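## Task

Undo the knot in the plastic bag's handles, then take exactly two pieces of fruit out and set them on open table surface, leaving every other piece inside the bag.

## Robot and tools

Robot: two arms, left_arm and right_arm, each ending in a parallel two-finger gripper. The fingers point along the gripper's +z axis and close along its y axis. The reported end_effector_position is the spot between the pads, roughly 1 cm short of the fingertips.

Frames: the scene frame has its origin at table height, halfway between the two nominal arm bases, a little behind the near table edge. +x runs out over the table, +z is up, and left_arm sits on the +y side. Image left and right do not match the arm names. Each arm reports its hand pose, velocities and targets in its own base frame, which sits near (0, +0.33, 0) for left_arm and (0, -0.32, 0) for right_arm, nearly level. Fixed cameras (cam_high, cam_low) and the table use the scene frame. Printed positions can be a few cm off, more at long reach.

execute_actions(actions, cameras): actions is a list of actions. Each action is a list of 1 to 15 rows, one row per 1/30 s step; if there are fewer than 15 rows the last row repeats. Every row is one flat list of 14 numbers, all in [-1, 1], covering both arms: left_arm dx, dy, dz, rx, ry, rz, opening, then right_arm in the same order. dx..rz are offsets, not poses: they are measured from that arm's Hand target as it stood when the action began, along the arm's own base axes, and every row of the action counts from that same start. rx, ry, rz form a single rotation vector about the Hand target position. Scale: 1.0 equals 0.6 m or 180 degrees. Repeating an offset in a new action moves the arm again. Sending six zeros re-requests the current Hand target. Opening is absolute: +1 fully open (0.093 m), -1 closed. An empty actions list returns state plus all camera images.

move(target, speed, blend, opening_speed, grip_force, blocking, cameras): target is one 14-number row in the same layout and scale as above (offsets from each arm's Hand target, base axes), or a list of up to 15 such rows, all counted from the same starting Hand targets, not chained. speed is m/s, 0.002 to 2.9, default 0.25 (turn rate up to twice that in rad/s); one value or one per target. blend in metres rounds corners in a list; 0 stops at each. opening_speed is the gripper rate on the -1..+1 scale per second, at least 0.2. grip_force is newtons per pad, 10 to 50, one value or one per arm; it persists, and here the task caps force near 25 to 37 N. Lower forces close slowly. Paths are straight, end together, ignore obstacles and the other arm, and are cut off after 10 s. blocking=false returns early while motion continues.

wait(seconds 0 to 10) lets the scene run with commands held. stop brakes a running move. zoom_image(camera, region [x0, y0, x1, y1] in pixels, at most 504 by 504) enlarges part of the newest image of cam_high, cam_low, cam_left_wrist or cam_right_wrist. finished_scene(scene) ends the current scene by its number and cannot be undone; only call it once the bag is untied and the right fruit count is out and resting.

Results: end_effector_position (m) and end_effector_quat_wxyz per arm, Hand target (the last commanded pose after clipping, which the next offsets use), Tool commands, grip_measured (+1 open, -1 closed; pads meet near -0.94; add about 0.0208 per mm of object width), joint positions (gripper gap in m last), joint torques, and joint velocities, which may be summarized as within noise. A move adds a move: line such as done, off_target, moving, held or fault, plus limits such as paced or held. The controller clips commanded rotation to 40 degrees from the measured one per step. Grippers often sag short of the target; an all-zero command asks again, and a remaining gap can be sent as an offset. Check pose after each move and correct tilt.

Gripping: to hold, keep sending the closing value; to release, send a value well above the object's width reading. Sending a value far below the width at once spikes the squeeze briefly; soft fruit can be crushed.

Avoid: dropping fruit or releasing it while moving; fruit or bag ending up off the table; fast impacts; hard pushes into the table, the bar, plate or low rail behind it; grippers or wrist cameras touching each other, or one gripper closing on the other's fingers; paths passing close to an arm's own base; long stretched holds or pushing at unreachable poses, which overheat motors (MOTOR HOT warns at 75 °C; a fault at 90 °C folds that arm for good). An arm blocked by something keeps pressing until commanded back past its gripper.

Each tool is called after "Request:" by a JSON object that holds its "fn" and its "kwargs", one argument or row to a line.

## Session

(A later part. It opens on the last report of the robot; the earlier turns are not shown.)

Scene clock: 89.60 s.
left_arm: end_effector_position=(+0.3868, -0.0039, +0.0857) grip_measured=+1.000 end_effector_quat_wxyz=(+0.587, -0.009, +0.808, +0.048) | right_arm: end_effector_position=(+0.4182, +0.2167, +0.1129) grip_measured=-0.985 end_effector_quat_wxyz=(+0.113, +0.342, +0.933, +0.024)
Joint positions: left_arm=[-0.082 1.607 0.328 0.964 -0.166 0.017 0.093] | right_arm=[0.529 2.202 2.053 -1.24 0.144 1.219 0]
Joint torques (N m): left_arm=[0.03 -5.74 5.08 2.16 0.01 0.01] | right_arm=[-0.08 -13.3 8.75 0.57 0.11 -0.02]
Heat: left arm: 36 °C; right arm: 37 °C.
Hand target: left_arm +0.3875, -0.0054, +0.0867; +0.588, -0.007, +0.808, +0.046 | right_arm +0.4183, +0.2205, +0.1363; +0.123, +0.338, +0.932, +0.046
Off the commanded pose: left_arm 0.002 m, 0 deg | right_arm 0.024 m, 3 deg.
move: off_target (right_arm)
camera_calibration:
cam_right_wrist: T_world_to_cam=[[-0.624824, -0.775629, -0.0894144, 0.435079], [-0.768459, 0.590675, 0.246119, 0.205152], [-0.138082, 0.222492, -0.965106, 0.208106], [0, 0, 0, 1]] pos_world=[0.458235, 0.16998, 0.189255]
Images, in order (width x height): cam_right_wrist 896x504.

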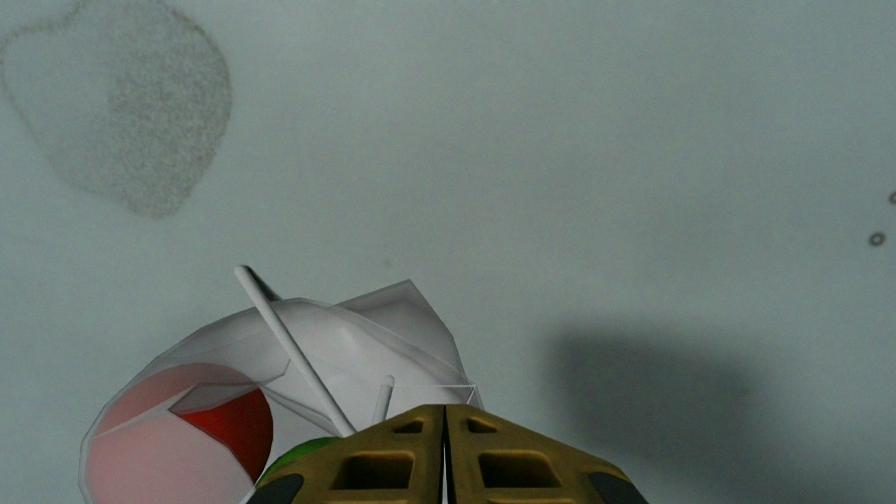

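Request:
{"fn": "move", "kwargs": {
  "target": [
    [0,0,0,0,0,0,1,-0.043,0.12,-0.08,0,0,0,-0.5],
    [0,0,0,0,0,0,1,-0.043,0.12,-0.219,0,0,0,-0.5]
  ],
  "speed": 0.1,
  "cameras": ["cam_right_wrist"]
}}

Request:
{"fn": "move", "kwargs": {
  "target": [0,0,0,0,0,0,1,0,0,0,0,0,0,-1],
  "cameras": ["cam_right_wrist"]
}}

Request:
{"fn": "move", "kwargs": {
  "target": [0,0,0,0,0,0,1,0.03,-0.04,0.1,0,0,0,-1],
  "speed": 0.06,
  "cameras": ["cam_right_wrist"]
}}

Scene clock: 94.37 s.
left_arm: end_effector_position=(+0.3868, -0.0039, +0.0857) grip_measured=+1.000 end_effector_quat_wxyz=(+0.587, -0.009, +0.808, +0.048) | right_arm: end_effector_position=(+0.3939, +0.2894, +0.0178) grip_measured=-0.501 end_effector_quat_wxyz=(+0.126, +0.339, +0.931, +0.049)
Joint positions: left_arm=[-0.082 1.607 0.328 0.964 -0.166 0.017 0.093] | right_arm=[0.691 2.281 1.795 -0.87 0.166 1.37 0.021]
Joint torques (N m): left_arm=[0.01 -5.78 5.05 2.16 0.01 0] | right_arm=[0.29 -8.69 5.75 0.91 0.28 0.12]
Heat: left arm: 37 °C; right arm: 37 °C.
Hand target: left_arm +0.3875, -0.0054, +0.0867; +0.588, -0.007, +0.808, +0.046 | right_arm +0.3925, +0.2925, +0.0050; +0.123, +0.338, +0.932, +0.046
Off the commanded pose: left_arm 0.002 m, 0 deg | right_arm 0.013 m, 1 deg.
move: off_target (right_arm)
camera_calibration:
cam_right_wrist: T_world_to_cam=[[-0.612269, -0.777184, -0.145301, 0.464204], [-0.784292, 0.573744, 0.236016, 0.178262], [-0.100062, 0.258463, -0.960825, 0.0712495], [0, 0, 0, 1]] pos_world=[0.431156, 0.24008, 0.093835]
Images, in order (width x height): cam_right_wrist 896x504.

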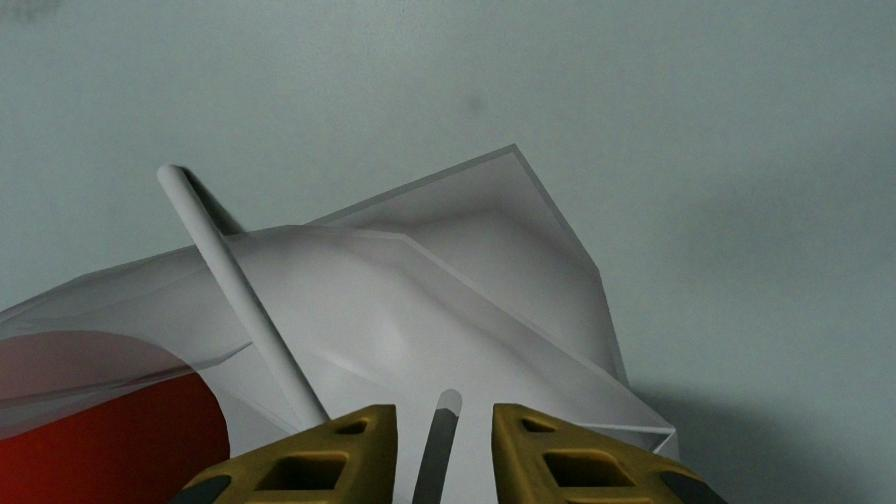

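Scene clock: 94.87 s.
left_arm: end_effector_position=(+0.3868, -0.0039, +0.0857) grip_measured=+1.000 end_effector_quat_wxyz=(+0.587, -0.009, +0.808, +0.048) | right_arm: end_effector_position=(+0.3939, +0.2894, +0.0178) grip_measured=-0.985 end_effector_quat_wxyz=(+0.126, +0.339, +0.931, +0.049)
Joint positions: left_arm=[-0.082 1.607 0.328 0.964 -0.166 0.017 0.093] | right_arm=[0.691 2.281 1.795 -0.87 0.166 1.37 0]
Joint torques (N m): left_arm=[-0.02 -5.75 5.08 2.16 0.01 0] | right_arm=[0.4 -8.73 5.67 0.91 0.25 0.09]
Heat: left arm: 37 °C; right arm: 37 °C.
Hand target: left_arm +0.3875, -0.0054, +0.0867; +0.588, -0.007, +0.808, +0.046 | right_arm +0.3925, +0.2925, +0.0050; +0.123, +0.338, +0.932, +0.046
Off the commanded pose: left_arm 0.002 m, 0 deg | right_arm 0.013 m, 1 deg.
move: off_target (right_arm)
camera_calibration:
cam_right_wrist: T_world_to_cam=[[-0.612178, -0.777188, -0.145661, 0.464352], [-0.784402, 0.573652, 0.235874, 0.178342], [-0.0997601, 0.258654, -0.960805, 0.0711514], [0, 0, 0, 1]] pos_world=[0.431256, 0.240179, 0.0939343]
Images, in order (width x height): cam_right_wrist 896x504.

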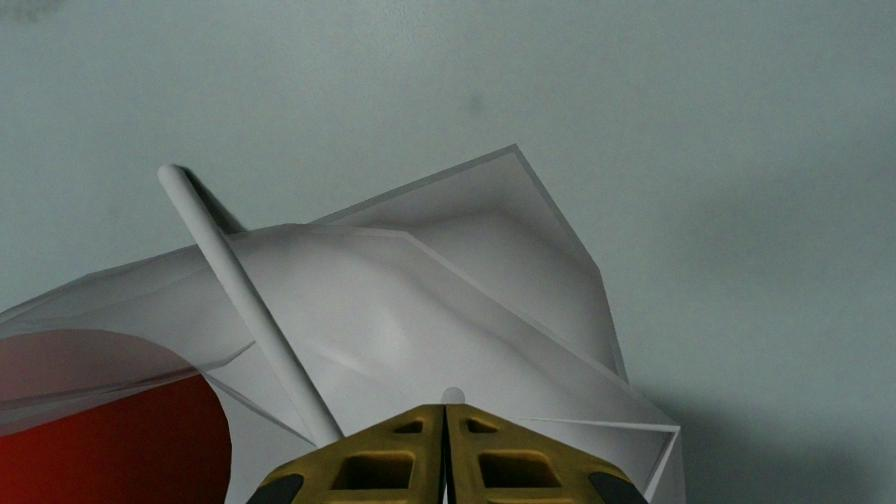

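Scene clock: 96.63 s.
left_arm: end_effector_position=(+0.3868, -0.0039, +0.0857) grip_measured=+1.000 end_effector_quat_wxyz=(+0.587, -0.009, +0.808, +0.048) | right_arm: end_effector_position=(+0.4076, +0.2624, +0.0449) grip_measured=-0.985 end_effector_quat_wxyz=(+0.117, +0.342, +0.932, +0.026)
Joint positions: left_arm=[-0.082 1.607 0.328 0.964 -0.166 0.017 0.093] | right_arm=[0.629 2.281 1.912 -1.027 0.165 1.317 0]
Joint torques (N m): left_arm=[0.03 -5.76 5.08 2.16 0 0.01] | right_arm=[-0.03 -13 8.81 0.51 0.11 -0.02]
Heat: left arm: 37 °C; right arm: 37 °C.
Hand target: left_arm +0.3875, -0.0054, +0.0867; +0.588, -0.007, +0.808, +0.046 | right_arm +0.4105, +0.2686, +0.0650; +0.123, +0.338, +0.932, +0.046
Off the commanded pose: left_arm 0.002 m, 0 deg | right_arm 0.021 m, 2 deg.
move: off_target (right_arm)
camera_calibration:
cam_right_wrist: T_world_to_cam=[[-0.623635, -0.775799, -0.0959939, 0.457763], [-0.770946, 0.590075, 0.239695, 0.188222], [-0.129312, 0.223489, -0.966091, 0.12703], [0, 0, 0, 1]] pos_world=[0.447012, 0.215677, 0.121549]
Images, in order (width x height): cam_right_wrist 896x504.

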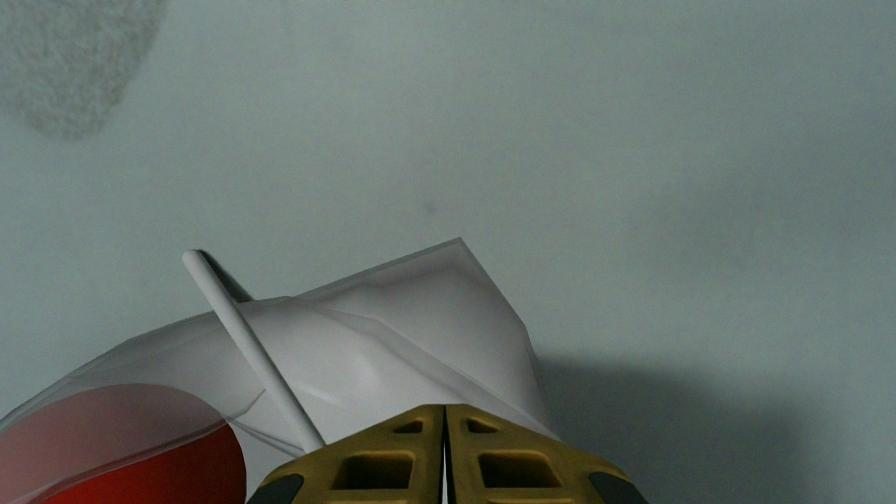

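Request:
{"fn": "move", "kwargs": {
  "target": [0,0,0,0,0,0,1,0.03,-0.06,0.13,0,0,0,-1],
  "speed": 0.08,
  "cameras": ["cam_right_wrist"]
}}

Scene clock: 98.77 s.
left_arm: end_effector_position=(+0.3868, -0.0039, +0.0857) grip_measured=+1.000 end_effector_quat_wxyz=(+0.587, -0.009, +0.808, +0.048) | right_arm: end_effector_position=(+0.4292, +0.2286, +0.1266) grip_measured=-0.985 end_effector_quat_wxyz=(+0.118, +0.342, +0.932, +0.029)
Joint positions: left_arm=[-0.082 1.607 0.328 0.964 -0.166 0.017 0.093] | right_arm=[0.54 2.277 2.229 -1.327 0.146 1.23 0]
Joint torques (N m): left_arm=[-0.01 -5.76 5.05 2.16 -0.01 0] | right_arm=[0.09 -12.37 8.7 0.55 0.11 -0.04]
Heat: left arm: 37 °C; right arm: 38 °C.
Hand target: left_arm +0.3875, -0.0054, +0.0867; +0.588, -0.007, +0.808, +0.046 | right_arm +0.4285, +0.2326, +0.1429; +0.123, +0.338, +0.932, +0.046
Off the commanded pose: left_arm 0.002 m, 0 deg | right_arm 0.017 m, 2 deg.
move: off_target (right_arm)
camera_calibration:
cam_right_wrist: T_world_to_cam=[[-0.624193, -0.774319, -0.103985, 0.453789], [-0.771283, 0.589517, 0.239984, 0.205473], [-0.124523, 0.229998, -0.965192, 0.212551], [0, 0, 0, 1]] pos_world=[0.468197, 0.181361, 0.20303]
Images, in order (width x height): cam_right_wrist 896x504.

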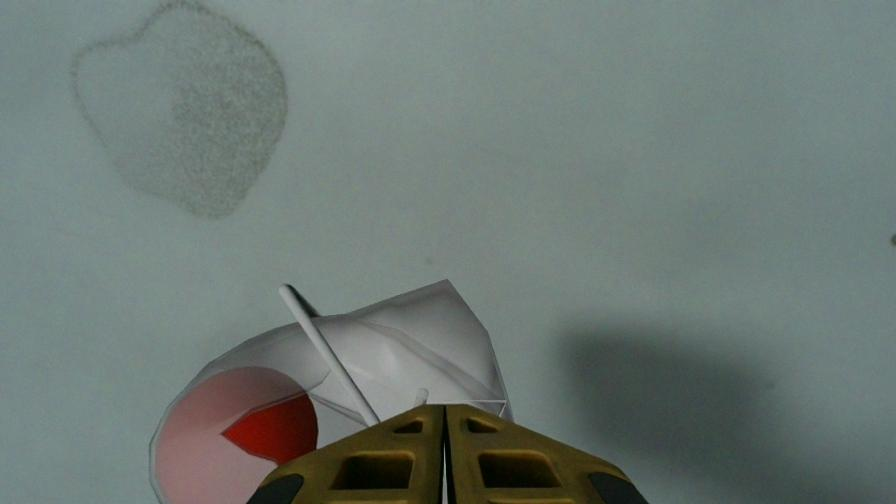

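Request:
{"fn": "move", "kwargs": {
  "target": [
    [0,0,0,0,0,0,1,-0.058,0.098,-0.1,0,0,0,-0.5],
    [0,0,0,0,0,0,1,-0.058,0.098,-0.265,0,0,0,-0.5]
  ],
  "speed": 0.08,
  "cameras": ["cam_right_wrist"]
}}

Request:
{"fn": "move", "kwargs": {
  "target": [0,0,0,0,0,0,1,0,0,0,0,0,0,-1],
  "cameras": ["cam_right_wrist"]
}}

Request:
{"fn": "move", "kwargs": {
  "target": [0,0,0,0,0,0,1,0.03,-0.04,0.16,0,0,0,-1],
  "speed": 0.06,
  "cameras": ["cam_right_wrist"]
}}

Scene clock: 103.33 s.
left_arm: end_effector_position=(+0.3868, -0.0039, +0.0857) grip_measured=+1.000 end_effector_quat_wxyz=(+0.587, -0.009, +0.808, +0.048) | right_arm: end_effector_position=(+0.3985, +0.2902, +0.0049) grip_measured=-0.501 end_effector_quat_wxyz=(+0.132, +0.340, +0.929, +0.057)
Joint positions: left_arm=[-0.082 1.607 0.328 0.964 -0.166 0.017 0.093] | right_arm=[0.686 2.295 1.761 -0.802 0.168 1.368 0.021]
Joint torques (N m): left_arm=[-0.08 -5.81 5.08 2.17 -0.01 0.01] | right_arm=[0.31 -7.77 5 0.91 0.21 0.09]
Heat: left arm: 37 °C; right arm: 37 °C.
Hand target: left_arm +0.3875, -0.0054, +0.0867; +0.588, -0.007, +0.808, +0.046 | right_arm +0.3936, +0.2915, -0.0161; +0.123, +0.338, +0.932, +0.046
Off the commanded pose: left_arm 0.002 m, 0 deg | right_arm 0.022 m, 2 deg.
move: off_target (right_arm)
camera_calibration:
cam_right_wrist: T_world_to_cam=[[-0.611285, -0.774328, -0.163546, 0.464739], [-0.786952, 0.572817, 0.22932, 0.185858], [-0.0838866, 0.268883, -0.959513, 0.049622], [0, 0, 0, 1]] pos_world=[0.434512, 0.240055, 0.0809983]
Images, in order (width x height): cam_right_wrist 896x504.

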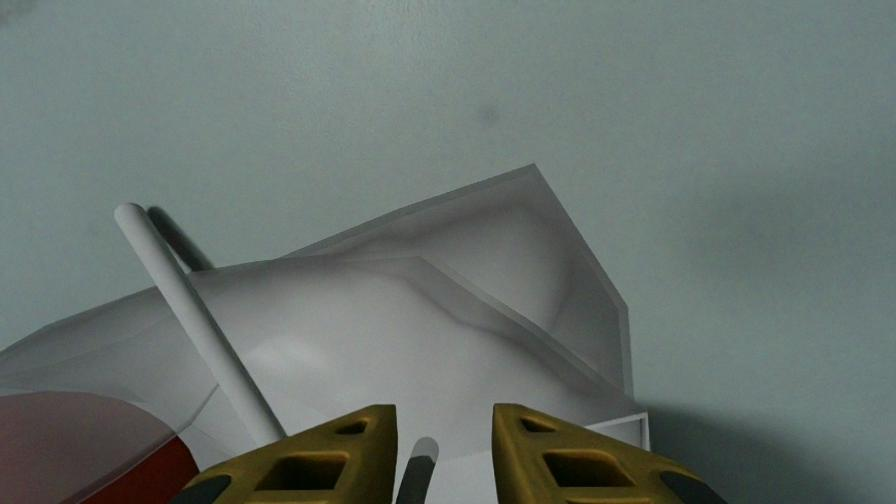

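Scene clock: 103.83 s.
left_arm: end_effector_position=(+0.3868, -0.0039, +0.0857) grip_measured=+1.000 end_effector_quat_wxyz=(+0.587, -0.009, +0.808, +0.048) | right_arm: end_effector_position=(+0.3990, +0.2906, +0.0040) grip_measured=-0.985 end_effector_quat_wxyz=(+0.132, +0.340, +0.929, +0.058)
Joint positions: left_arm=[-0.082 1.607 0.328 0.964 -0.166 0.017 0.093] | right_arm=[0.686 2.297 1.761 -0.799 0.168 1.368 0]
Joint torques (N m): left_arm=[0.03 -5.74 5.07 2.16 0 0.02] | right_arm=[0.39 -7.87 5.01 0.93 0.22 0.11]
Heat: left arm: 37 °C; right arm: 37 °C.
Hand target: left_arm +0.3875, -0.0054, +0.0867; +0.588, -0.007, +0.808, +0.046 | right_arm +0.3936, +0.2915, -0.0161; +0.123, +0.338, +0.932, +0.046
Off the commanded pose: left_arm 0.002 m, 0 deg | right_arm 0.021 m, 2 deg.
move: off_target (right_arm)
camera_calibration:
cam_right_wrist: T_world_to_cam=[[-0.611085, -0.774153, -0.165112, 0.46506], [-0.787234, 0.572584, 0.228932, 0.186417], [-0.0826876, 0.269879, -0.959337, 0.0479335], [0, 0, 0, 1]] pos_world=[0.434909, 0.240352, 0.0800948]
Images, in order (width x height): cam_right_wrist 896x504.

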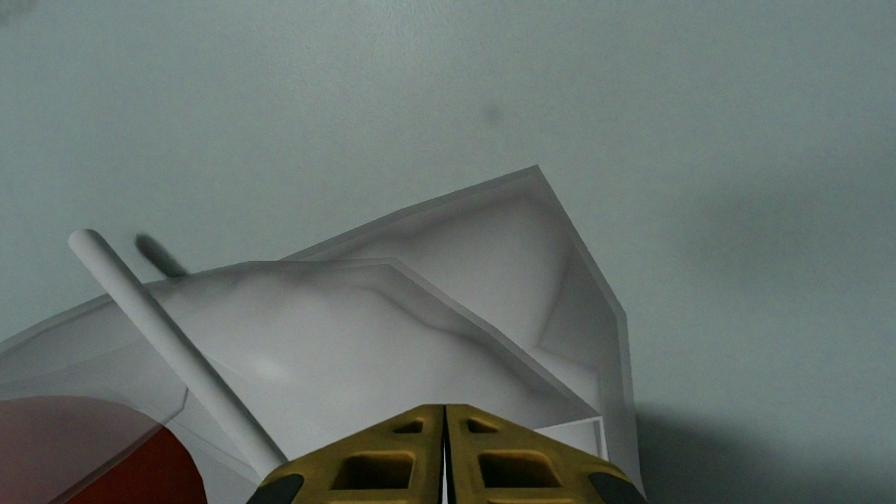

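Scene clock: 106.20 s.
left_arm: end_effector_position=(+0.3868, -0.0039, +0.0857) grip_measured=+1.000 end_effector_quat_wxyz=(+0.587, -0.009, +0.808, +0.048) | right_arm: end_effector_position=(+0.4085, +0.2614, +0.0530) grip_measured=-0.985 end_effector_quat_wxyz=(+0.113, +0.341, +0.933, +0.020)
Joint positions: left_arm=[-0.082 1.607 0.328 0.964 -0.166 0.017 0.093] | right_arm=[0.626 2.292 1.966 -1.084 0.165 1.313 0]
Joint torques (N m): left_arm=[-0.01 -5.76 5.11 2.17 0.03 0.01] | right_arm=[-0.16 -14.32 8.81 0.5 0.12 -0.05]
Heat: left arm: 37 °C; right arm: 38 °C.
Hand target: left_arm +0.3875, -0.0054, +0.0867; +0.588, -0.007, +0.808, +0.046 | right_arm +0.4116, +0.2674, +0.0799; +0.123, +0.338, +0.932, +0.046
Off the commanded pose: left_arm 0.002 m, 0 deg | right_arm 0.028 m, 3 deg.
move: off_target (right_arm)
camera_calibration:
cam_right_wrist: T_world_to_cam=[[-0.624079, -0.777063, -0.0818495, 0.458021], [-0.76852, 0.591532, 0.243857, 0.185993], [-0.141075, 0.215089, -0.966351, 0.142228], [0, 0, 0, 1]] pos_world=[0.448845, 0.215299, 0.129575]
Images, in order (width x height): cam_right_wrist 896x504.

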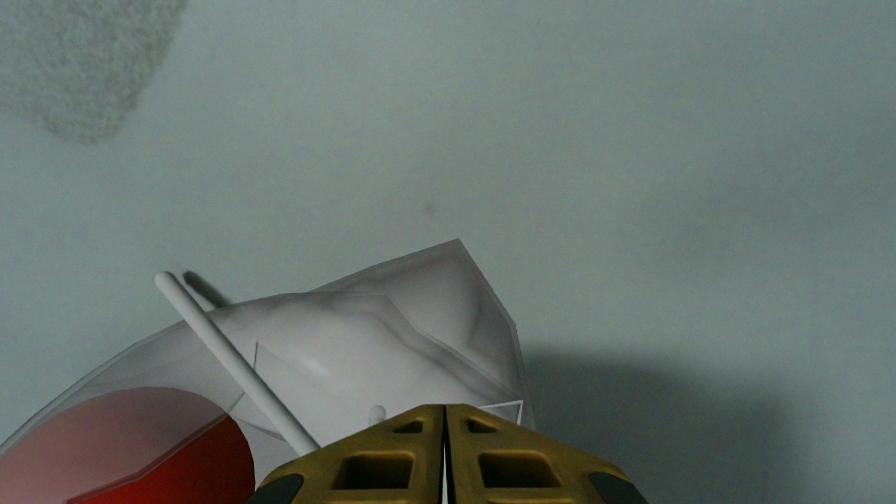

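Request:
{"fn": "move", "kwargs": {
  "target": [0,0,0,0,0,0,1,-0.02,0.05,0.02,0,0,0,-0.5],
  "cameras": ["cam_right_wrist"]
}}

Scene clock: 110.10 s.
left_arm: end_effector_position=(+0.3868, -0.0039, +0.0857) grip_measured=+1.000 end_effector_quat_wxyz=(+0.587, -0.009, +0.808, +0.048) | right_arm: end_effector_position=(+0.3994, +0.2934, +0.0898) grip_measured=-0.501 end_effector_quat_wxyz=(+0.122, +0.337, +0.933, +0.044)
Joint positions: left_arm=[-0.082 1.607 0.328 0.964 -0.166 0.017 0.093] | right_arm=[0.689 2.292 2.105 -1.18 0.165 1.366 0.021]
Joint torques (N m): left_arm=[0.03 -5.81 5.04 2.15 0.02 0.01] | right_arm=[0.25 -9.91 8.84 0.53 0.26 0.17]
Heat: left arm: 38 °C; right arm: 38 °C.
Hand target: left_arm +0.3875, -0.0054, +0.0867; +0.588, -0.007, +0.808, +0.046 | right_arm +0.3997, +0.2975, +0.0919; +0.123, +0.338, +0.932, +0.046
Off the commanded pose: left_arm 0.002 m, 0 deg | right_arm 0.004 m, 0 deg.
move: done
camera_calibration:
cam_right_wrist: T_world_to_cam=[[-0.610869, -0.780389, -0.133539, 0.480573], [-0.784034, 0.5728, 0.239146, 0.163143], [-0.110136, 0.250786, -0.961757, 0.146294], [0, 0, 0, 1]] pos_world=[0.437589, 0.244897, 0.16586]
Images, in order (width x height): cam_right_wrist 896x504.

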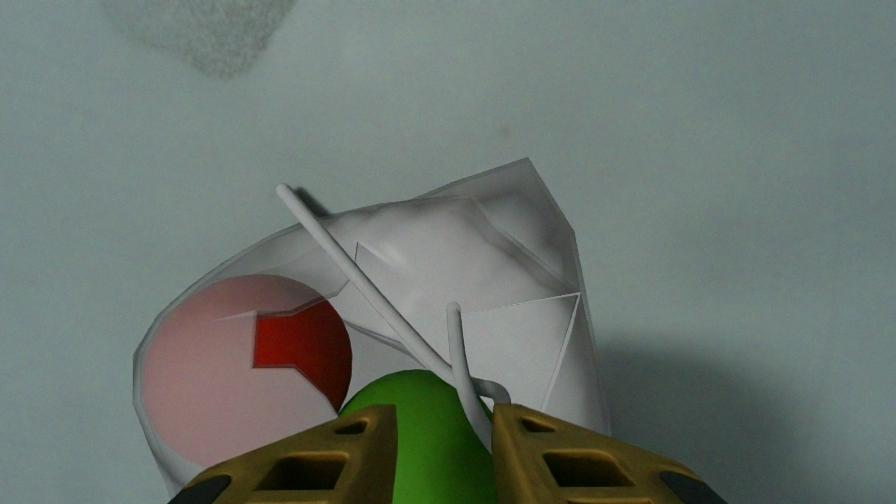

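Request:
{"fn": "move", "kwargs": {
  "target": [0,0,0,0,0,0,1,-0.0195,0.031,-0.127,0,0,0,-0.5],
  "speed": 0.08,
  "cameras": ["cam_right_wrist"]
}}

Scene clock: 112.77 s.
left_arm: end_effector_position=(+0.3868, -0.0039, +0.0857) grip_measured=+1.000 end_effector_quat_wxyz=(+0.587, -0.009, +0.808, +0.048) | right_arm: end_effector_position=(+0.3913, +0.3105, +0.0306) grip_measured=-0.501 end_effector_quat_wxyz=(+0.126, +0.341, +0.930, +0.051)
Joint positions: left_arm=[-0.082 1.607 0.328 0.964 -0.166 0.017 0.093] | right_arm=[0.729 2.32 1.913 -0.954 0.173 1.413 0.021]
Joint torques (N m): left_arm=[0.01 -5.78 5.09 2.17 0 0.02] | right_arm=[0.79 -8.69 5.59 0.99 0.27 0.1]
Heat: left arm: 38 °C; right arm: 38 °C.
Hand target: left_arm +0.3875, -0.0054, +0.0867; +0.588, -0.007, +0.808, +0.046 | right_arm +0.3879, +0.3160, +0.0156; +0.123, +0.338, +0.932, +0.046
Off the commanded pose: left_arm 0.002 m, 0 deg | right_arm 0.016 m, 1 deg.
move: off_target (right_arm)
camera_calibration:
cam_right_wrist: T_world_to_cam=[[-0.615301, -0.774167, -0.148563, 0.481267], [-0.782156, 0.576102, 0.237359, 0.159515], [-0.0981681, 0.262246, -0.959995, 0.0759263], [0, 0, 0, 1]] pos_world=[0.428343, 0.260773, 0.106525]
Images, in order (width x height): cam_right_wrist 896x504.

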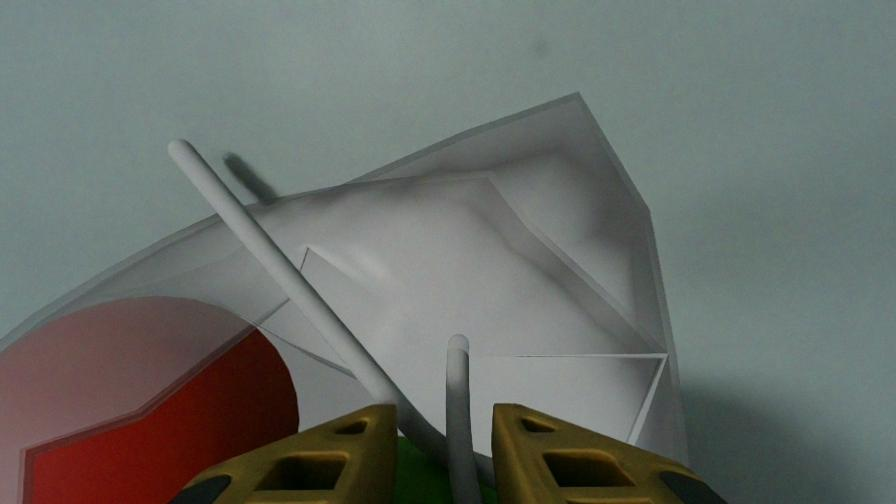

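Request:
{"fn": "move", "kwargs": {
  "target": [0,0,0,0,0,0,1,-0.012,0.014,-0.05,0,0,0,-0.5],
  "speed": 0.06,
  "cameras": ["cam_right_wrist"]
}}

Request:
{"fn": "move", "kwargs": {
  "target": [0,0,0,0,0,0,1,0,0,0,0,0,0,-1],
  "cameras": ["cam_right_wrist"]
}}

Request:
{"fn": "move", "kwargs": {
  "target": [0,0,0,0,0,0,1,0.03,-0.04,0.1,0,0,0,-1],
  "speed": 0.06,
  "cameras": ["cam_right_wrist"]
}}

Scene clock: 114.67 s.
left_arm: end_effector_position=(+0.3868, -0.0039, +0.0857) grip_measured=+1.000 end_effector_quat_wxyz=(+0.587, -0.009, +0.808, +0.048) | right_arm: end_effector_position=(+0.3890, +0.3197, +0.0061) grip_measured=-0.501 end_effector_quat_wxyz=(+0.133, +0.343, +0.928, +0.057)
Joint positions: left_arm=[-0.082 1.607 0.328 0.964 -0.166 0.017 0.093] | right_arm=[0.749 2.347 1.858 -0.858 0.185 1.437 0.021]
Joint torques (N m): left_arm=[0.03 -5.76 5.07 2.18 0.02 0] | right_arm=[1.07 -8.31 5.27 0.93 0.22 0.11]
Heat: left arm: 38 °C; right arm: 38 °C.
Hand target: left_arm +0.3875, -0.0054, +0.0867; +0.588, -0.007, +0.808, +0.046 | right_arm +0.3808, +0.3245, -0.0143; +0.123, +0.338, +0.932, +0.046
Off the commanded pose: left_arm 0.002 m, 0 deg | right_arm 0.023 m, 2 deg.
move: off_target (right_arm)
camera_calibration:
cam_right_wrist: T_world_to_cam=[[-0.616794, -0.769753, -0.164457, 0.482618], [-0.783017, 0.578717, 0.22797, 0.157794], [-0.0803066, 0.269383, -0.959679, 0.0405347], [0, 0, 0, 1]] pos_world=[0.424487, 0.269259, 0.0822978]
Images, in order (width x height): cam_right_wrist 896x504.

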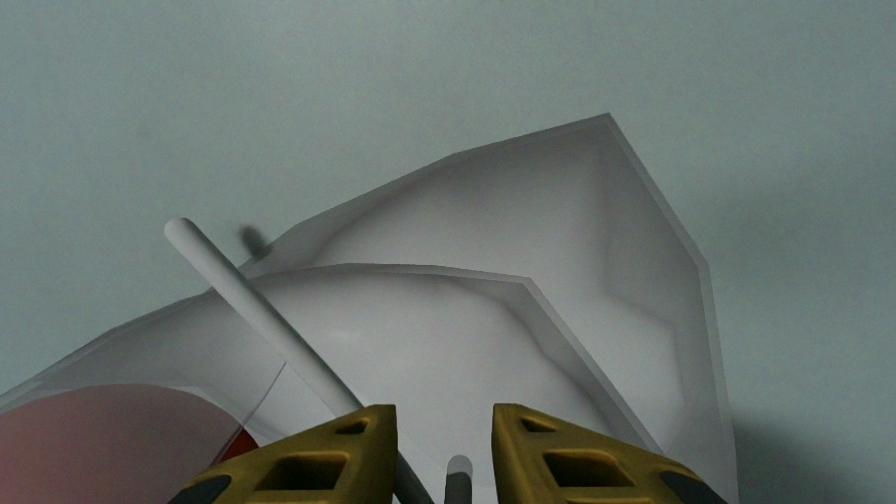

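Scene clock: 115.17 s.
left_arm: end_effector_position=(+0.3868, -0.0039, +0.0857) grip_measured=+1.000 end_effector_quat_wxyz=(+0.587, -0.009, +0.808, +0.048) | right_arm: end_effector_position=(+0.3881, +0.3203, +0.0040) grip_measured=-0.985 end_effector_quat_wxyz=(+0.132, +0.342, +0.929, +0.055)
Joint positions: left_arm=[-0.082 1.607 0.328 0.964 -0.166 0.017 0.093] | right_arm=[0.752 2.352 1.858 -0.857 0.185 1.438 0]
Joint torques (N m): left_arm=[0.01 -5.72 5.01 2.16 0.01 0] | right_arm=[0.81 -8.61 5.27 0.88 0.21 0.14]
Heat: left arm: 38 °C; right arm: 38 °C.
Hand target: left_arm +0.3875, -0.0054, +0.0867; +0.588, -0.007, +0.808, +0.046 | right_arm +0.3807, +0.3245, -0.0142; +0.123, +0.338, +0.932, +0.046
Off the commanded pose: left_arm 0.002 m, 0 deg | right_arm 0.020 m, 2 deg.
move: off_target (right_arm)
camera_calibration:
cam_right_wrist: T_world_to_cam=[[-0.615837, -0.771302, -0.160743, 0.482323], [-0.783468, 0.577968, 0.228322, 0.157651], [-0.0832007, 0.266546, -0.960225, 0.0402738], [0, 0, 0, 1]] pos_world=[0.423898, 0.270165, 0.0802067]
Images, in order (width x height): cam_right_wrist 896x504.

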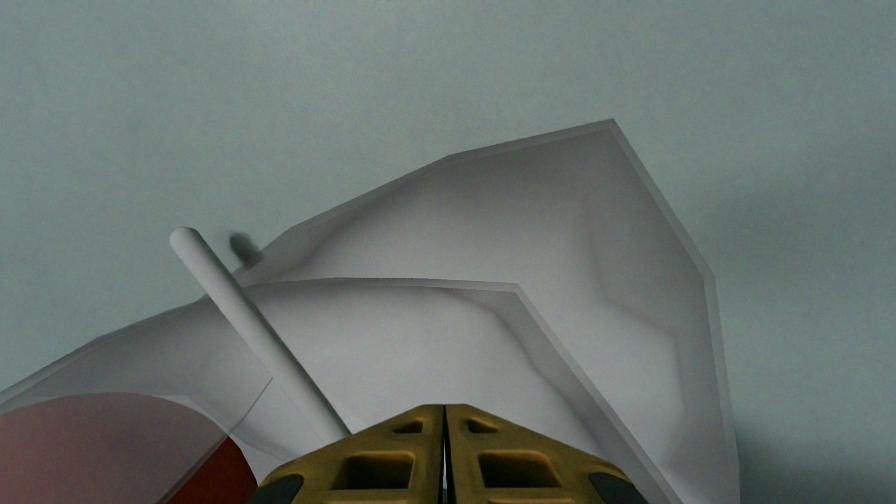

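Scene clock: 116.93 s.
left_arm: end_effector_position=(+0.3868, -0.0039, +0.0857) grip_measured=+1.000 end_effector_quat_wxyz=(+0.587, -0.009, +0.808, +0.048) | right_arm: end_effector_position=(+0.3946, +0.2928, +0.0202) grip_measured=-0.985 end_effector_quat_wxyz=(+0.116, +0.341, +0.933, +0.020)
Joint positions: left_arm=[-0.082 1.607 0.328 0.964 -0.166 0.017 0.093] | right_arm=[0.7 2.352 1.936 -1.004 0.18 1.386 0]
Joint torques (N m): left_arm=[0.02 -5.81 5.09 2.16 0.02 0.01] | right_arm=[-0.09 -14.31 8.75 0.44 0.12 -0.03]
Heat: left arm: 38 °C; right arm: 39 °C.
Hand target: left_arm +0.3875, -0.0054, +0.0867; +0.588, -0.007, +0.808, +0.046 | right_arm +0.3987, +0.3005, +0.0458; +0.123, +0.338, +0.932, +0.046
Off the commanded pose: left_arm 0.002 m, 0 deg | right_arm 0.027 m, 3 deg.
move: off_target (right_arm)
camera_calibration:
cam_right_wrist: T_world_to_cam=[[-0.62375, -0.777082, -0.0841341, 0.470984], [-0.769703, 0.591942, 0.239085, 0.165182], [-0.135987, 0.213888, -0.967347, 0.100113], [0, 0, 0, 1]] pos_world=[0.434531, 0.246802, 0.0969769]
Images, in order (width x height): cam_right_wrist 896x504.

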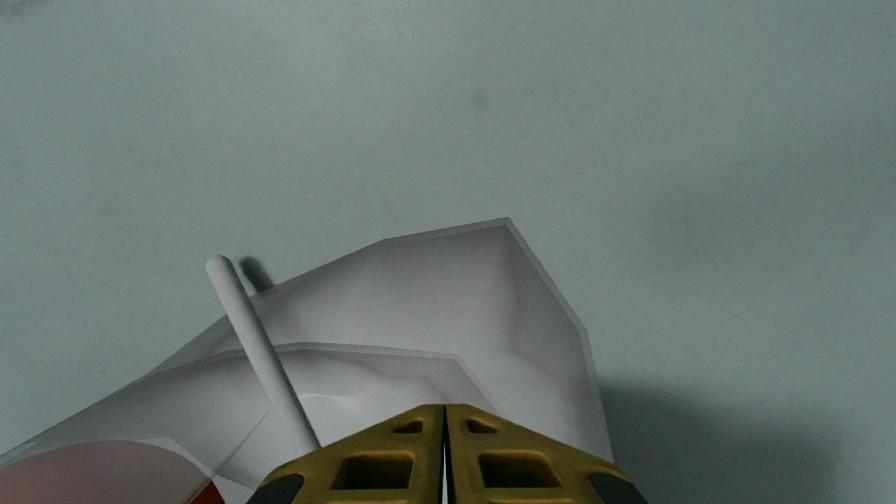

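Request:
{"fn": "move", "kwargs": {
  "target": [0,0,0,0,0,0,1,0.05,-0.08,0.15,0,0,0,-1],
  "speed": 0.08,
  "cameras": ["cam_right_wrist"]
}}

Scene clock: 119.40 s.
left_arm: end_effector_position=(+0.3868, -0.0039, +0.0857) grip_measured=+1.000 end_effector_quat_wxyz=(+0.587, -0.009, +0.808, +0.048) | right_arm: end_effector_position=(+0.4294, +0.2482, +0.1237) grip_measured=-0.985 end_effector_quat_wxyz=(+0.121, +0.343, +0.931, +0.033)
Joint positions: left_arm=[-0.082 1.607 0.328 0.964 -0.166 0.017 0.093] | right_arm=[0.576 2.327 2.302 -1.346 0.154 1.266 0]
Joint torques (N m): left_arm=[0.05 -5.81 5.04 2.17 0 0.01] | right_arm=[0.05 -11.86 8.73 0.54 0.11 -0.02]
Heat: left arm: 38 °C; right arm: 40 °C.
Hand target: left_arm +0.3875, -0.0054, +0.0867; +0.588, -0.007, +0.808, +0.046 | right_arm +0.4287, +0.2525, +0.1357; +0.123, +0.338, +0.932, +0.046
Off the commanded pose: left_arm 0.002 m, 0 deg | right_arm 0.013 m, 2 deg.
move: off_target (right_arm)
camera_calibration:
cam_right_wrist: T_world_to_cam=[[-0.623416, -0.773793, -0.112235, 0.469286], [-0.773156, 0.588671, 0.236001, 0.196331], [-0.116547, 0.233902, -0.96525, 0.200963], [0, 0, 0, 1]] pos_world=[0.467776, 0.200551, 0.200315]
Images, in order (width x height): cam_right_wrist 896x504.

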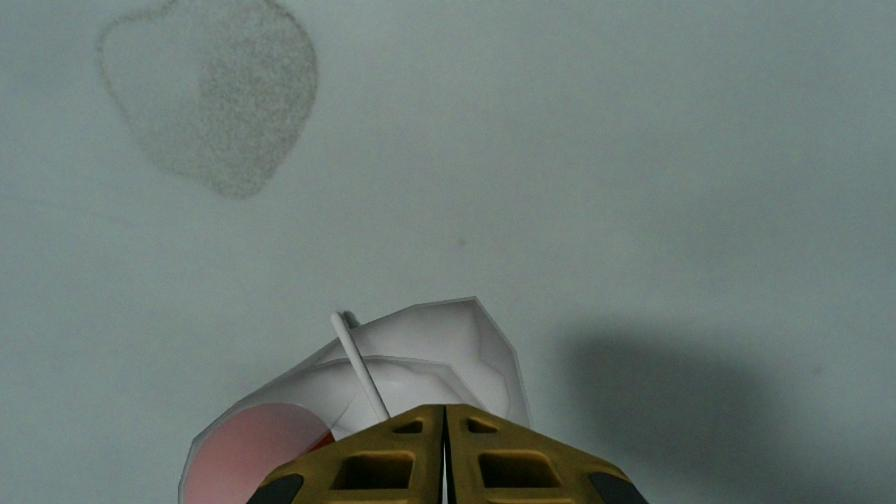

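Request:
{"fn": "move", "kwargs": {
  "target": [0,0,0,0,0,0,1,-0.055,0.09,-0.06,0,0,0,-0.5],
  "cameras": ["cam_right_wrist"]
}}

Scene clock: 121.90 s.
left_arm: end_effector_position=(+0.3868, -0.0039, +0.0857) grip_measured=+1.000 end_effector_quat_wxyz=(+0.587, -0.009, +0.808, +0.048) | right_arm: end_effector_position=(+0.3937, +0.3038, +0.1015) grip_measured=-0.501 end_effector_quat_wxyz=(+0.117, +0.335, +0.934, +0.041)
Joint positions: left_arm=[-0.082 1.607 0.328 0.964 -0.166 0.017 0.093] | right_arm=[0.712 2.327 2.214 -1.268 0.162 1.386 0.021]
Joint torques (N m): left_arm=[0.01 -5.75 5.05 2.17 0.01 -0.02] | right_arm=[0.16 -11 5.5 0.92 0.33 0.1]
Heat: left arm: 38 °C; right arm: 39 °C.
Hand target: left_arm +0.3875, -0.0054, +0.0867; +0.588, -0.007, +0.808, +0.046 | right_arm +0.3957, +0.3065, +0.0997; +0.123, +0.338, +0.932, +0.046
Off the commanded pose: left_arm 0.002 m, 0 deg | right_arm 0.004 m, 1 deg.
move: done
camera_calibration:
cam_right_wrist: T_world_to_cam=[[-0.609779, -0.782809, -0.124013, 0.486111], [-0.782939, 0.570628, 0.247772, 0.149285], [-0.123193, 0.248181, -0.960848, 0.160145], [0, 0, 0, 1]] pos_world=[0.43303, 0.255601, 0.177171]
Images, in order (width x height): cam_right_wrist 896x504.

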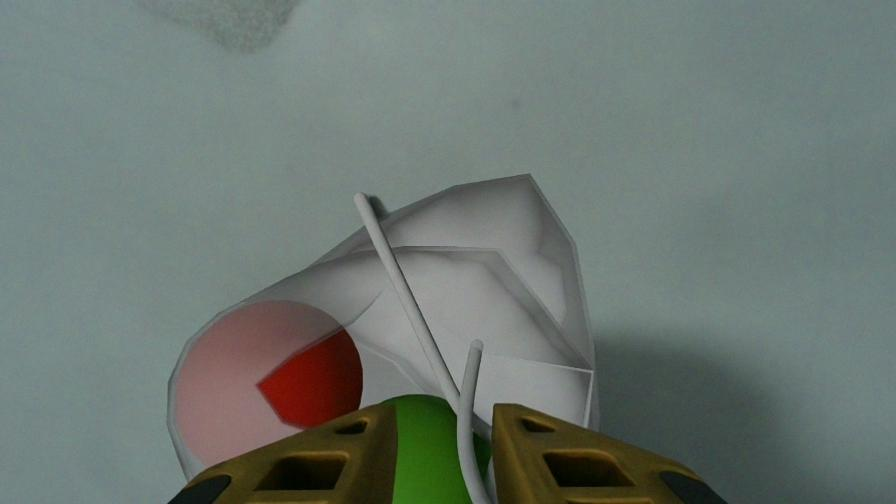

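Request:
{"fn": "move", "kwargs": {
  "target": [0,0,0,0,0,0,1,-0.045,0.042,-0.125,0,0,0,-0.45],
  "speed": 0.08,
  "cameras": ["cam_right_wrist"]
}}

Scene clock: 124.40 s.
left_arm: end_effector_position=(+0.3868, -0.0039, +0.0857) grip_measured=+1.000 end_effector_quat_wxyz=(+0.587, -0.009, +0.808, +0.048) | right_arm: end_effector_position=(+0.3700, +0.3261, +0.0283) grip_measured=-0.451 end_effector_quat_wxyz=(+0.119, +0.339, +0.932, +0.041)
Joint positions: left_arm=[-0.082 1.607 0.328 0.964 -0.166 0.017 0.093] | right_arm=[0.784 2.327 1.923 -0.989 0.18 1.465 0.024]
Joint torques (N m): left_arm=[-0.08 -5.76 5.08 2.16 0 0] | right_arm=[0.7 -10.66 5.57 0.86 0.29 0.12]
Heat: left arm: 39 °C; right arm: 39 °C.
Hand target: left_arm +0.3875, -0.0054, +0.0867; +0.588, -0.007, +0.808, +0.046 | right_arm +0.3687, +0.3316, +0.0246; +0.123, +0.338, +0.932, +0.046
Off the commanded pose: left_arm 0.002 m, 0 deg | right_arm 0.007 m, 1 deg.
move: done
camera_calibration:
cam_right_wrist: T_world_to_cam=[[-0.615928, -0.777802, -0.125125, 0.480765], [-0.778956, 0.577547, 0.244269, 0.132523], [-0.117728, 0.247919, -0.961601, 0.0794391], [0, 0, 0, 1]] pos_world=[0.408698, 0.277708, 0.104173]
Images, in order (width x height): cam_right_wrist 896x504.

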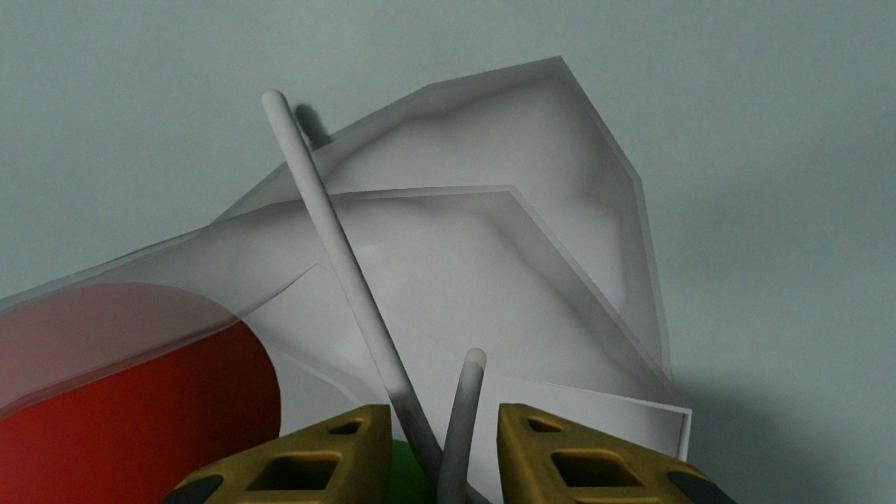

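Request:
{"fn": "move", "kwargs": {
  "target": [0,0,0,0,0,0,1,-0.032,0.018,-0.05,0,0,0,-0.5],
  "speed": 0.06,
  "cameras": ["cam_right_wrist"]
}}

Scene clock: 126.10 s.
left_arm: end_effector_position=(+0.3868, -0.0039, +0.0857) grip_measured=+1.000 end_effector_quat_wxyz=(+0.587, -0.009, +0.808, +0.048) | right_arm: end_effector_position=(+0.3573, +0.3378, +0.0059) grip_measured=-0.499 end_effector_quat_wxyz=(+0.129, +0.343, +0.929, +0.049)
Joint positions: left_arm=[-0.082 1.607 0.328 0.964 -0.166 0.017 0.093] | right_arm=[0.826 2.327 1.826 -0.878 0.202 1.513 0.021]
Joint torques (N m): left_arm=[0.01 -5.76 5.05 2.16 0.01 0] | right_arm=[1.02 -9.76 4.75 0.84 0.2 0.11]
Heat: left arm: 39 °C; right arm: 39 °C.
Hand target: left_arm +0.3875, -0.0054, +0.0867; +0.588, -0.007, +0.808, +0.046 | right_arm +0.3496, +0.3424, -0.0054; +0.123, +0.338, +0.932, +0.046
Off the commanded pose: left_arm 0.002 m, 0 deg | right_arm 0.014 m, 1 deg.
move: off_target (right_arm)
camera_calibration:
cam_right_wrist: T_world_to_cam=[[-0.618327, -0.771949, -0.147537, 0.478153], [-0.780601, 0.581417, 0.229384, 0.120695], [-0.0912925, 0.257002, -0.962089, 0.0410344], [0, 0, 0, 1]] pos_world=[0.393615, 0.28839, 0.0823385]
Images, in order (width x height): cam_right_wrist 896x504.

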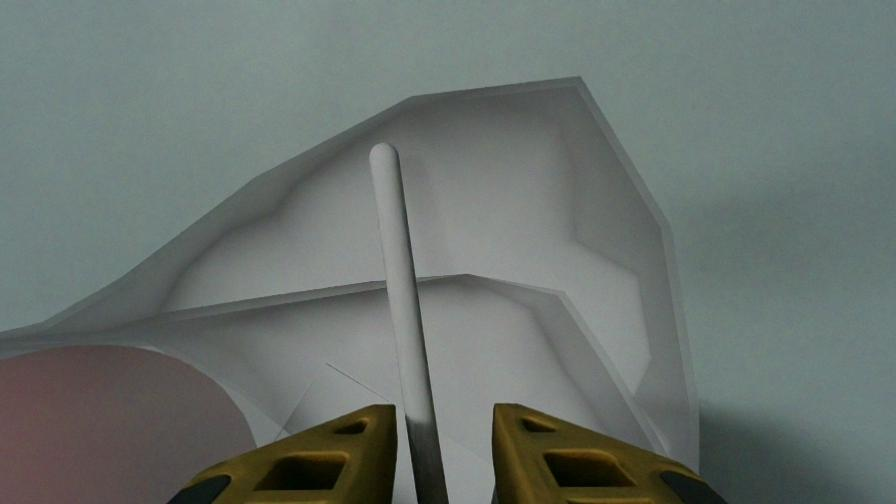

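Request:
{"fn": "move", "kwargs": {
  "target": [0,0,0,0,0,0,1,0,0,0,0,0,0,-1]
}}

Request:
{"fn": "move", "kwargs": {
  "target": [0,0,0,0,0,0,1,0.03,-0.03,0.15,0,0,0,-1],
  "speed": 0.08,
  "cameras": ["cam_right_wrist","cam_low"]
}}

Scene clock: 127.20 s.
left_arm: end_effector_position=(+0.3868, -0.0039, +0.0857) grip_measured=+1.000 end_effector_quat_wxyz=(+0.587, -0.009, +0.808, +0.048) | right_arm: end_effector_position=(+0.3566, +0.3374, +0.0048) grip_measured=-0.942 end_effector_quat_wxyz=(+0.129, +0.343, +0.929, +0.048)
Joint positions: left_arm=[-0.082 1.607 0.328 0.964 -0.166 0.017 0.093] | right_arm=[0.826 2.327 1.822 -0.876 0.202 1.514 0]
Joint torques (N m): left_arm=[0.03 -5.78 5.05 2.16 0.01 0] | right_arm=[0.92 -9.72 5.23 0.79 0.18 0.09]
Heat: left arm: 39 °C; right arm: 39 °C.
Hand target: left_arm +0.3875, -0.0054, +0.0867; +0.588, -0.007, +0.808, +0.046 | right_arm +0.3496, +0.3424, -0.0053; +0.123, +0.338, +0.932, +0.046
Off the commanded pose: left_arm 0.002 m, 0 deg | right_arm 0.013 m, 1 deg.
move: off_target (right_arm)

Scene clock: 129.10 s.
left_arm: end_effector_position=(+0.3868, -0.0039, +0.0857) grip_measured=+1.000 end_effector_quat_wxyz=(+0.587, -0.009, +0.808, +0.048) | right_arm: end_effector_position=(+0.3657, +0.3190, +0.0600) grip_measured=-0.942 end_effector_quat_wxyz=(+0.118, +0.340, +0.933, +0.021)
Joint positions: left_arm=[-0.082 1.607 0.328 0.964 -0.166 0.017 0.093] | right_arm=[0.785 2.316 2.033 -1.149 0.195 1.47 0]
Joint torques (N m): left_arm=[-0.09 -5.72 5.09 2.16 0.01 0] | right_arm=[-0.17 -14.11 8.64 0.39 0.16 -0.04]
Heat: left arm: 39 °C; right arm: 39 °C.
Hand target: left_arm +0.3875, -0.0054, +0.0867; +0.588, -0.007, +0.808, +0.046 | right_arm +0.3676, +0.3245, +0.0846; +0.123, +0.338, +0.932, +0.046
Off the commanded pose: left_arm 0.002 m, 0 deg | right_arm 0.025 m, 3 deg.
move: off_target (right_arm)
camera_calibration:
cam_right_wrist: T_world_to_cam=[[-0.622363, -0.777906, -0.0867556, 0.476589], [-0.771518, 0.590979, 0.235592, 0.119047], [-0.131998, 0.213557, -0.967972, 0.127767], [0, 0, 0, 1]] pos_world=[0.405323, 0.273102, 0.136976]
Images, in order (width x height): cam_low 896x504, cam_right_wrist 896x504.

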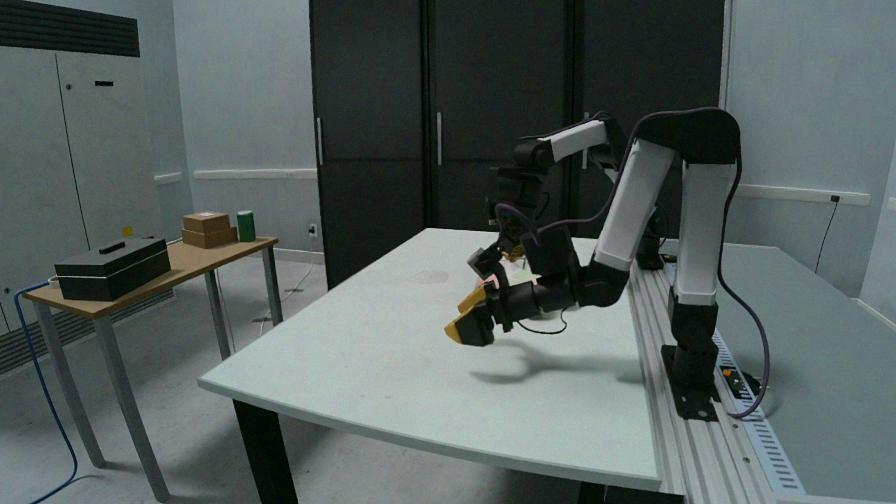

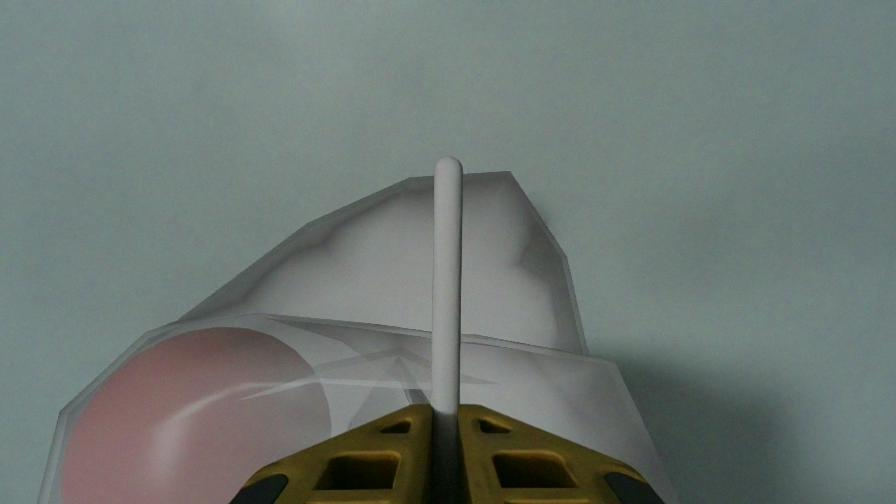

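Request:
{"fn": "move", "kwargs": {
  "target": [0,0,0,0,0,0,1,0,0,0.12,0,0,0,-1],
  "speed": 0.08,
  "cameras": ["cam_right_wrist","cam_high","cam_left_wrist"]
}}

Request:
{"fn": "zoom_image", "kwargs": {
  "camera": "cam_high",
  "region": [380, 140, 600, 290]
}}

Scene clock: 131.27 s.
left_arm: end_effector_position=(+0.3868, -0.0039, +0.0857) grip_measured=+1.000 end_effector_quat_wxyz=(+0.587, -0.009, +0.808, +0.048) | right_arm: end_effector_position=(+0.3675, +0.3211, +0.1613) grip_measured=-0.942 end_effector_quat_wxyz=(+0.130, +0.341, +0.930, +0.048)
Joint positions: left_arm=[-0.082 1.607 0.328 0.964 -0.166 0.017 0.093] | right_arm=[0.785 2.349 2.492 -1.513 0.194 1.469 0]
Joint torques (N m): left_arm=[-0.01 -5.78 5.05 2.16 0.02 0] | right_arm=[-0.24 -8.85 8.55 0.58 0.16 -0.01]
Heat: left arm: 39 °C; right arm: 39 °C.
Hand target: left_arm +0.3875, -0.0054, +0.0867; +0.588, -0.007, +0.808, +0.046 | right_arm +0.3676, +0.3245, +0.1568; +0.123, +0.338, +0.932, +0.046
Off the commanded pose: left_arm 0.002 m, 0 deg | right_arm 0.006 m, 1 deg.
move: done
camera_calibration:
cam_left_wrist: T_world_to_cam=[[0.0686596, -0.996827, -0.0402746, -0.0281183], [-0.666273, -0.0157698, -0.745541, 0.360973], [0.74254, 0.0780224, -0.665242, -0.144882], [0, 0, 0, 1]] pos_world=[0.350018, -0.0110326, 0.171606]
cam_right_wrist: T_world_to_cam=[[-0.616404, -0.773613, -0.146865, 0.494233], [-0.782109, 0.579849, 0.22821, 0.103999], [-0.0913862, 0.255534, -0.962471, 0.196255], [0, 0, 0, 1]] pos_world=[0.403921, 0.271892, 0.237742]
Images, in order (width x height): cam_high 896x504, cam_left_wrist 896x504, cam_right_wrist 896x504.

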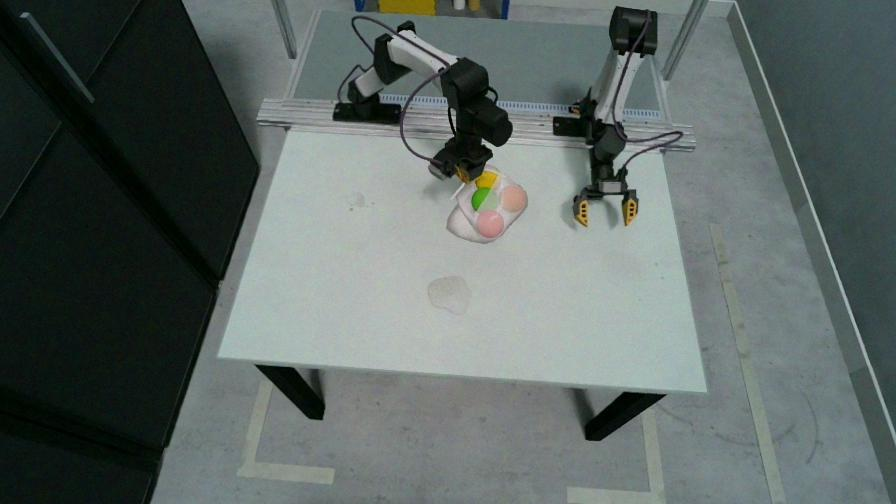

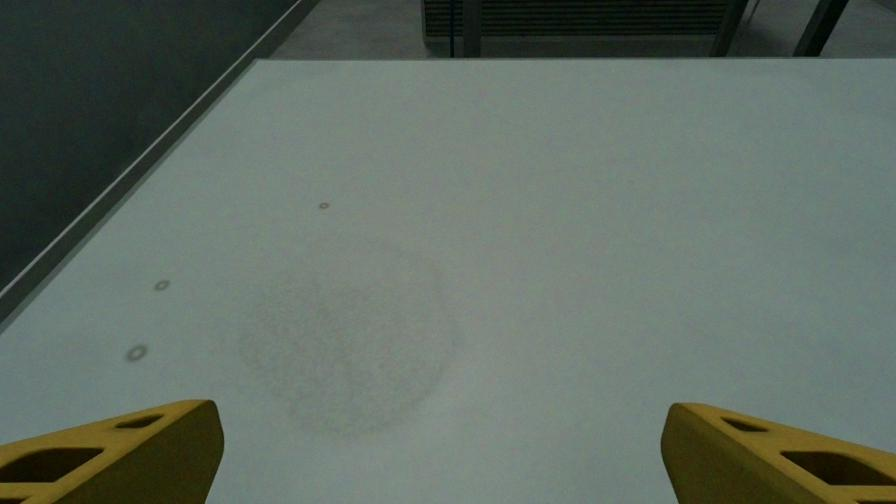

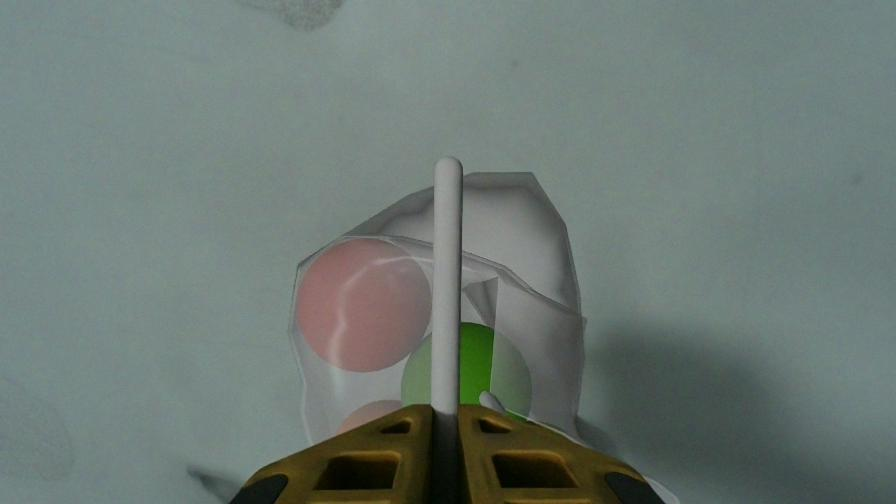

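Scaled by 2.291 from the camera's 896x504 image, which has a finer 1280x720 frame.

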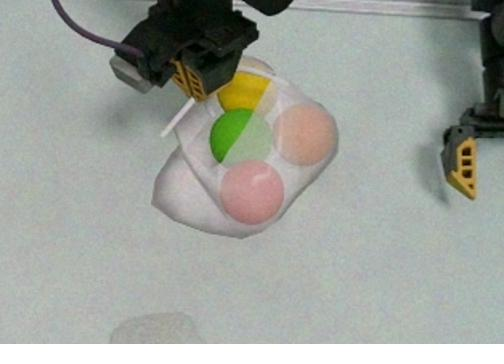

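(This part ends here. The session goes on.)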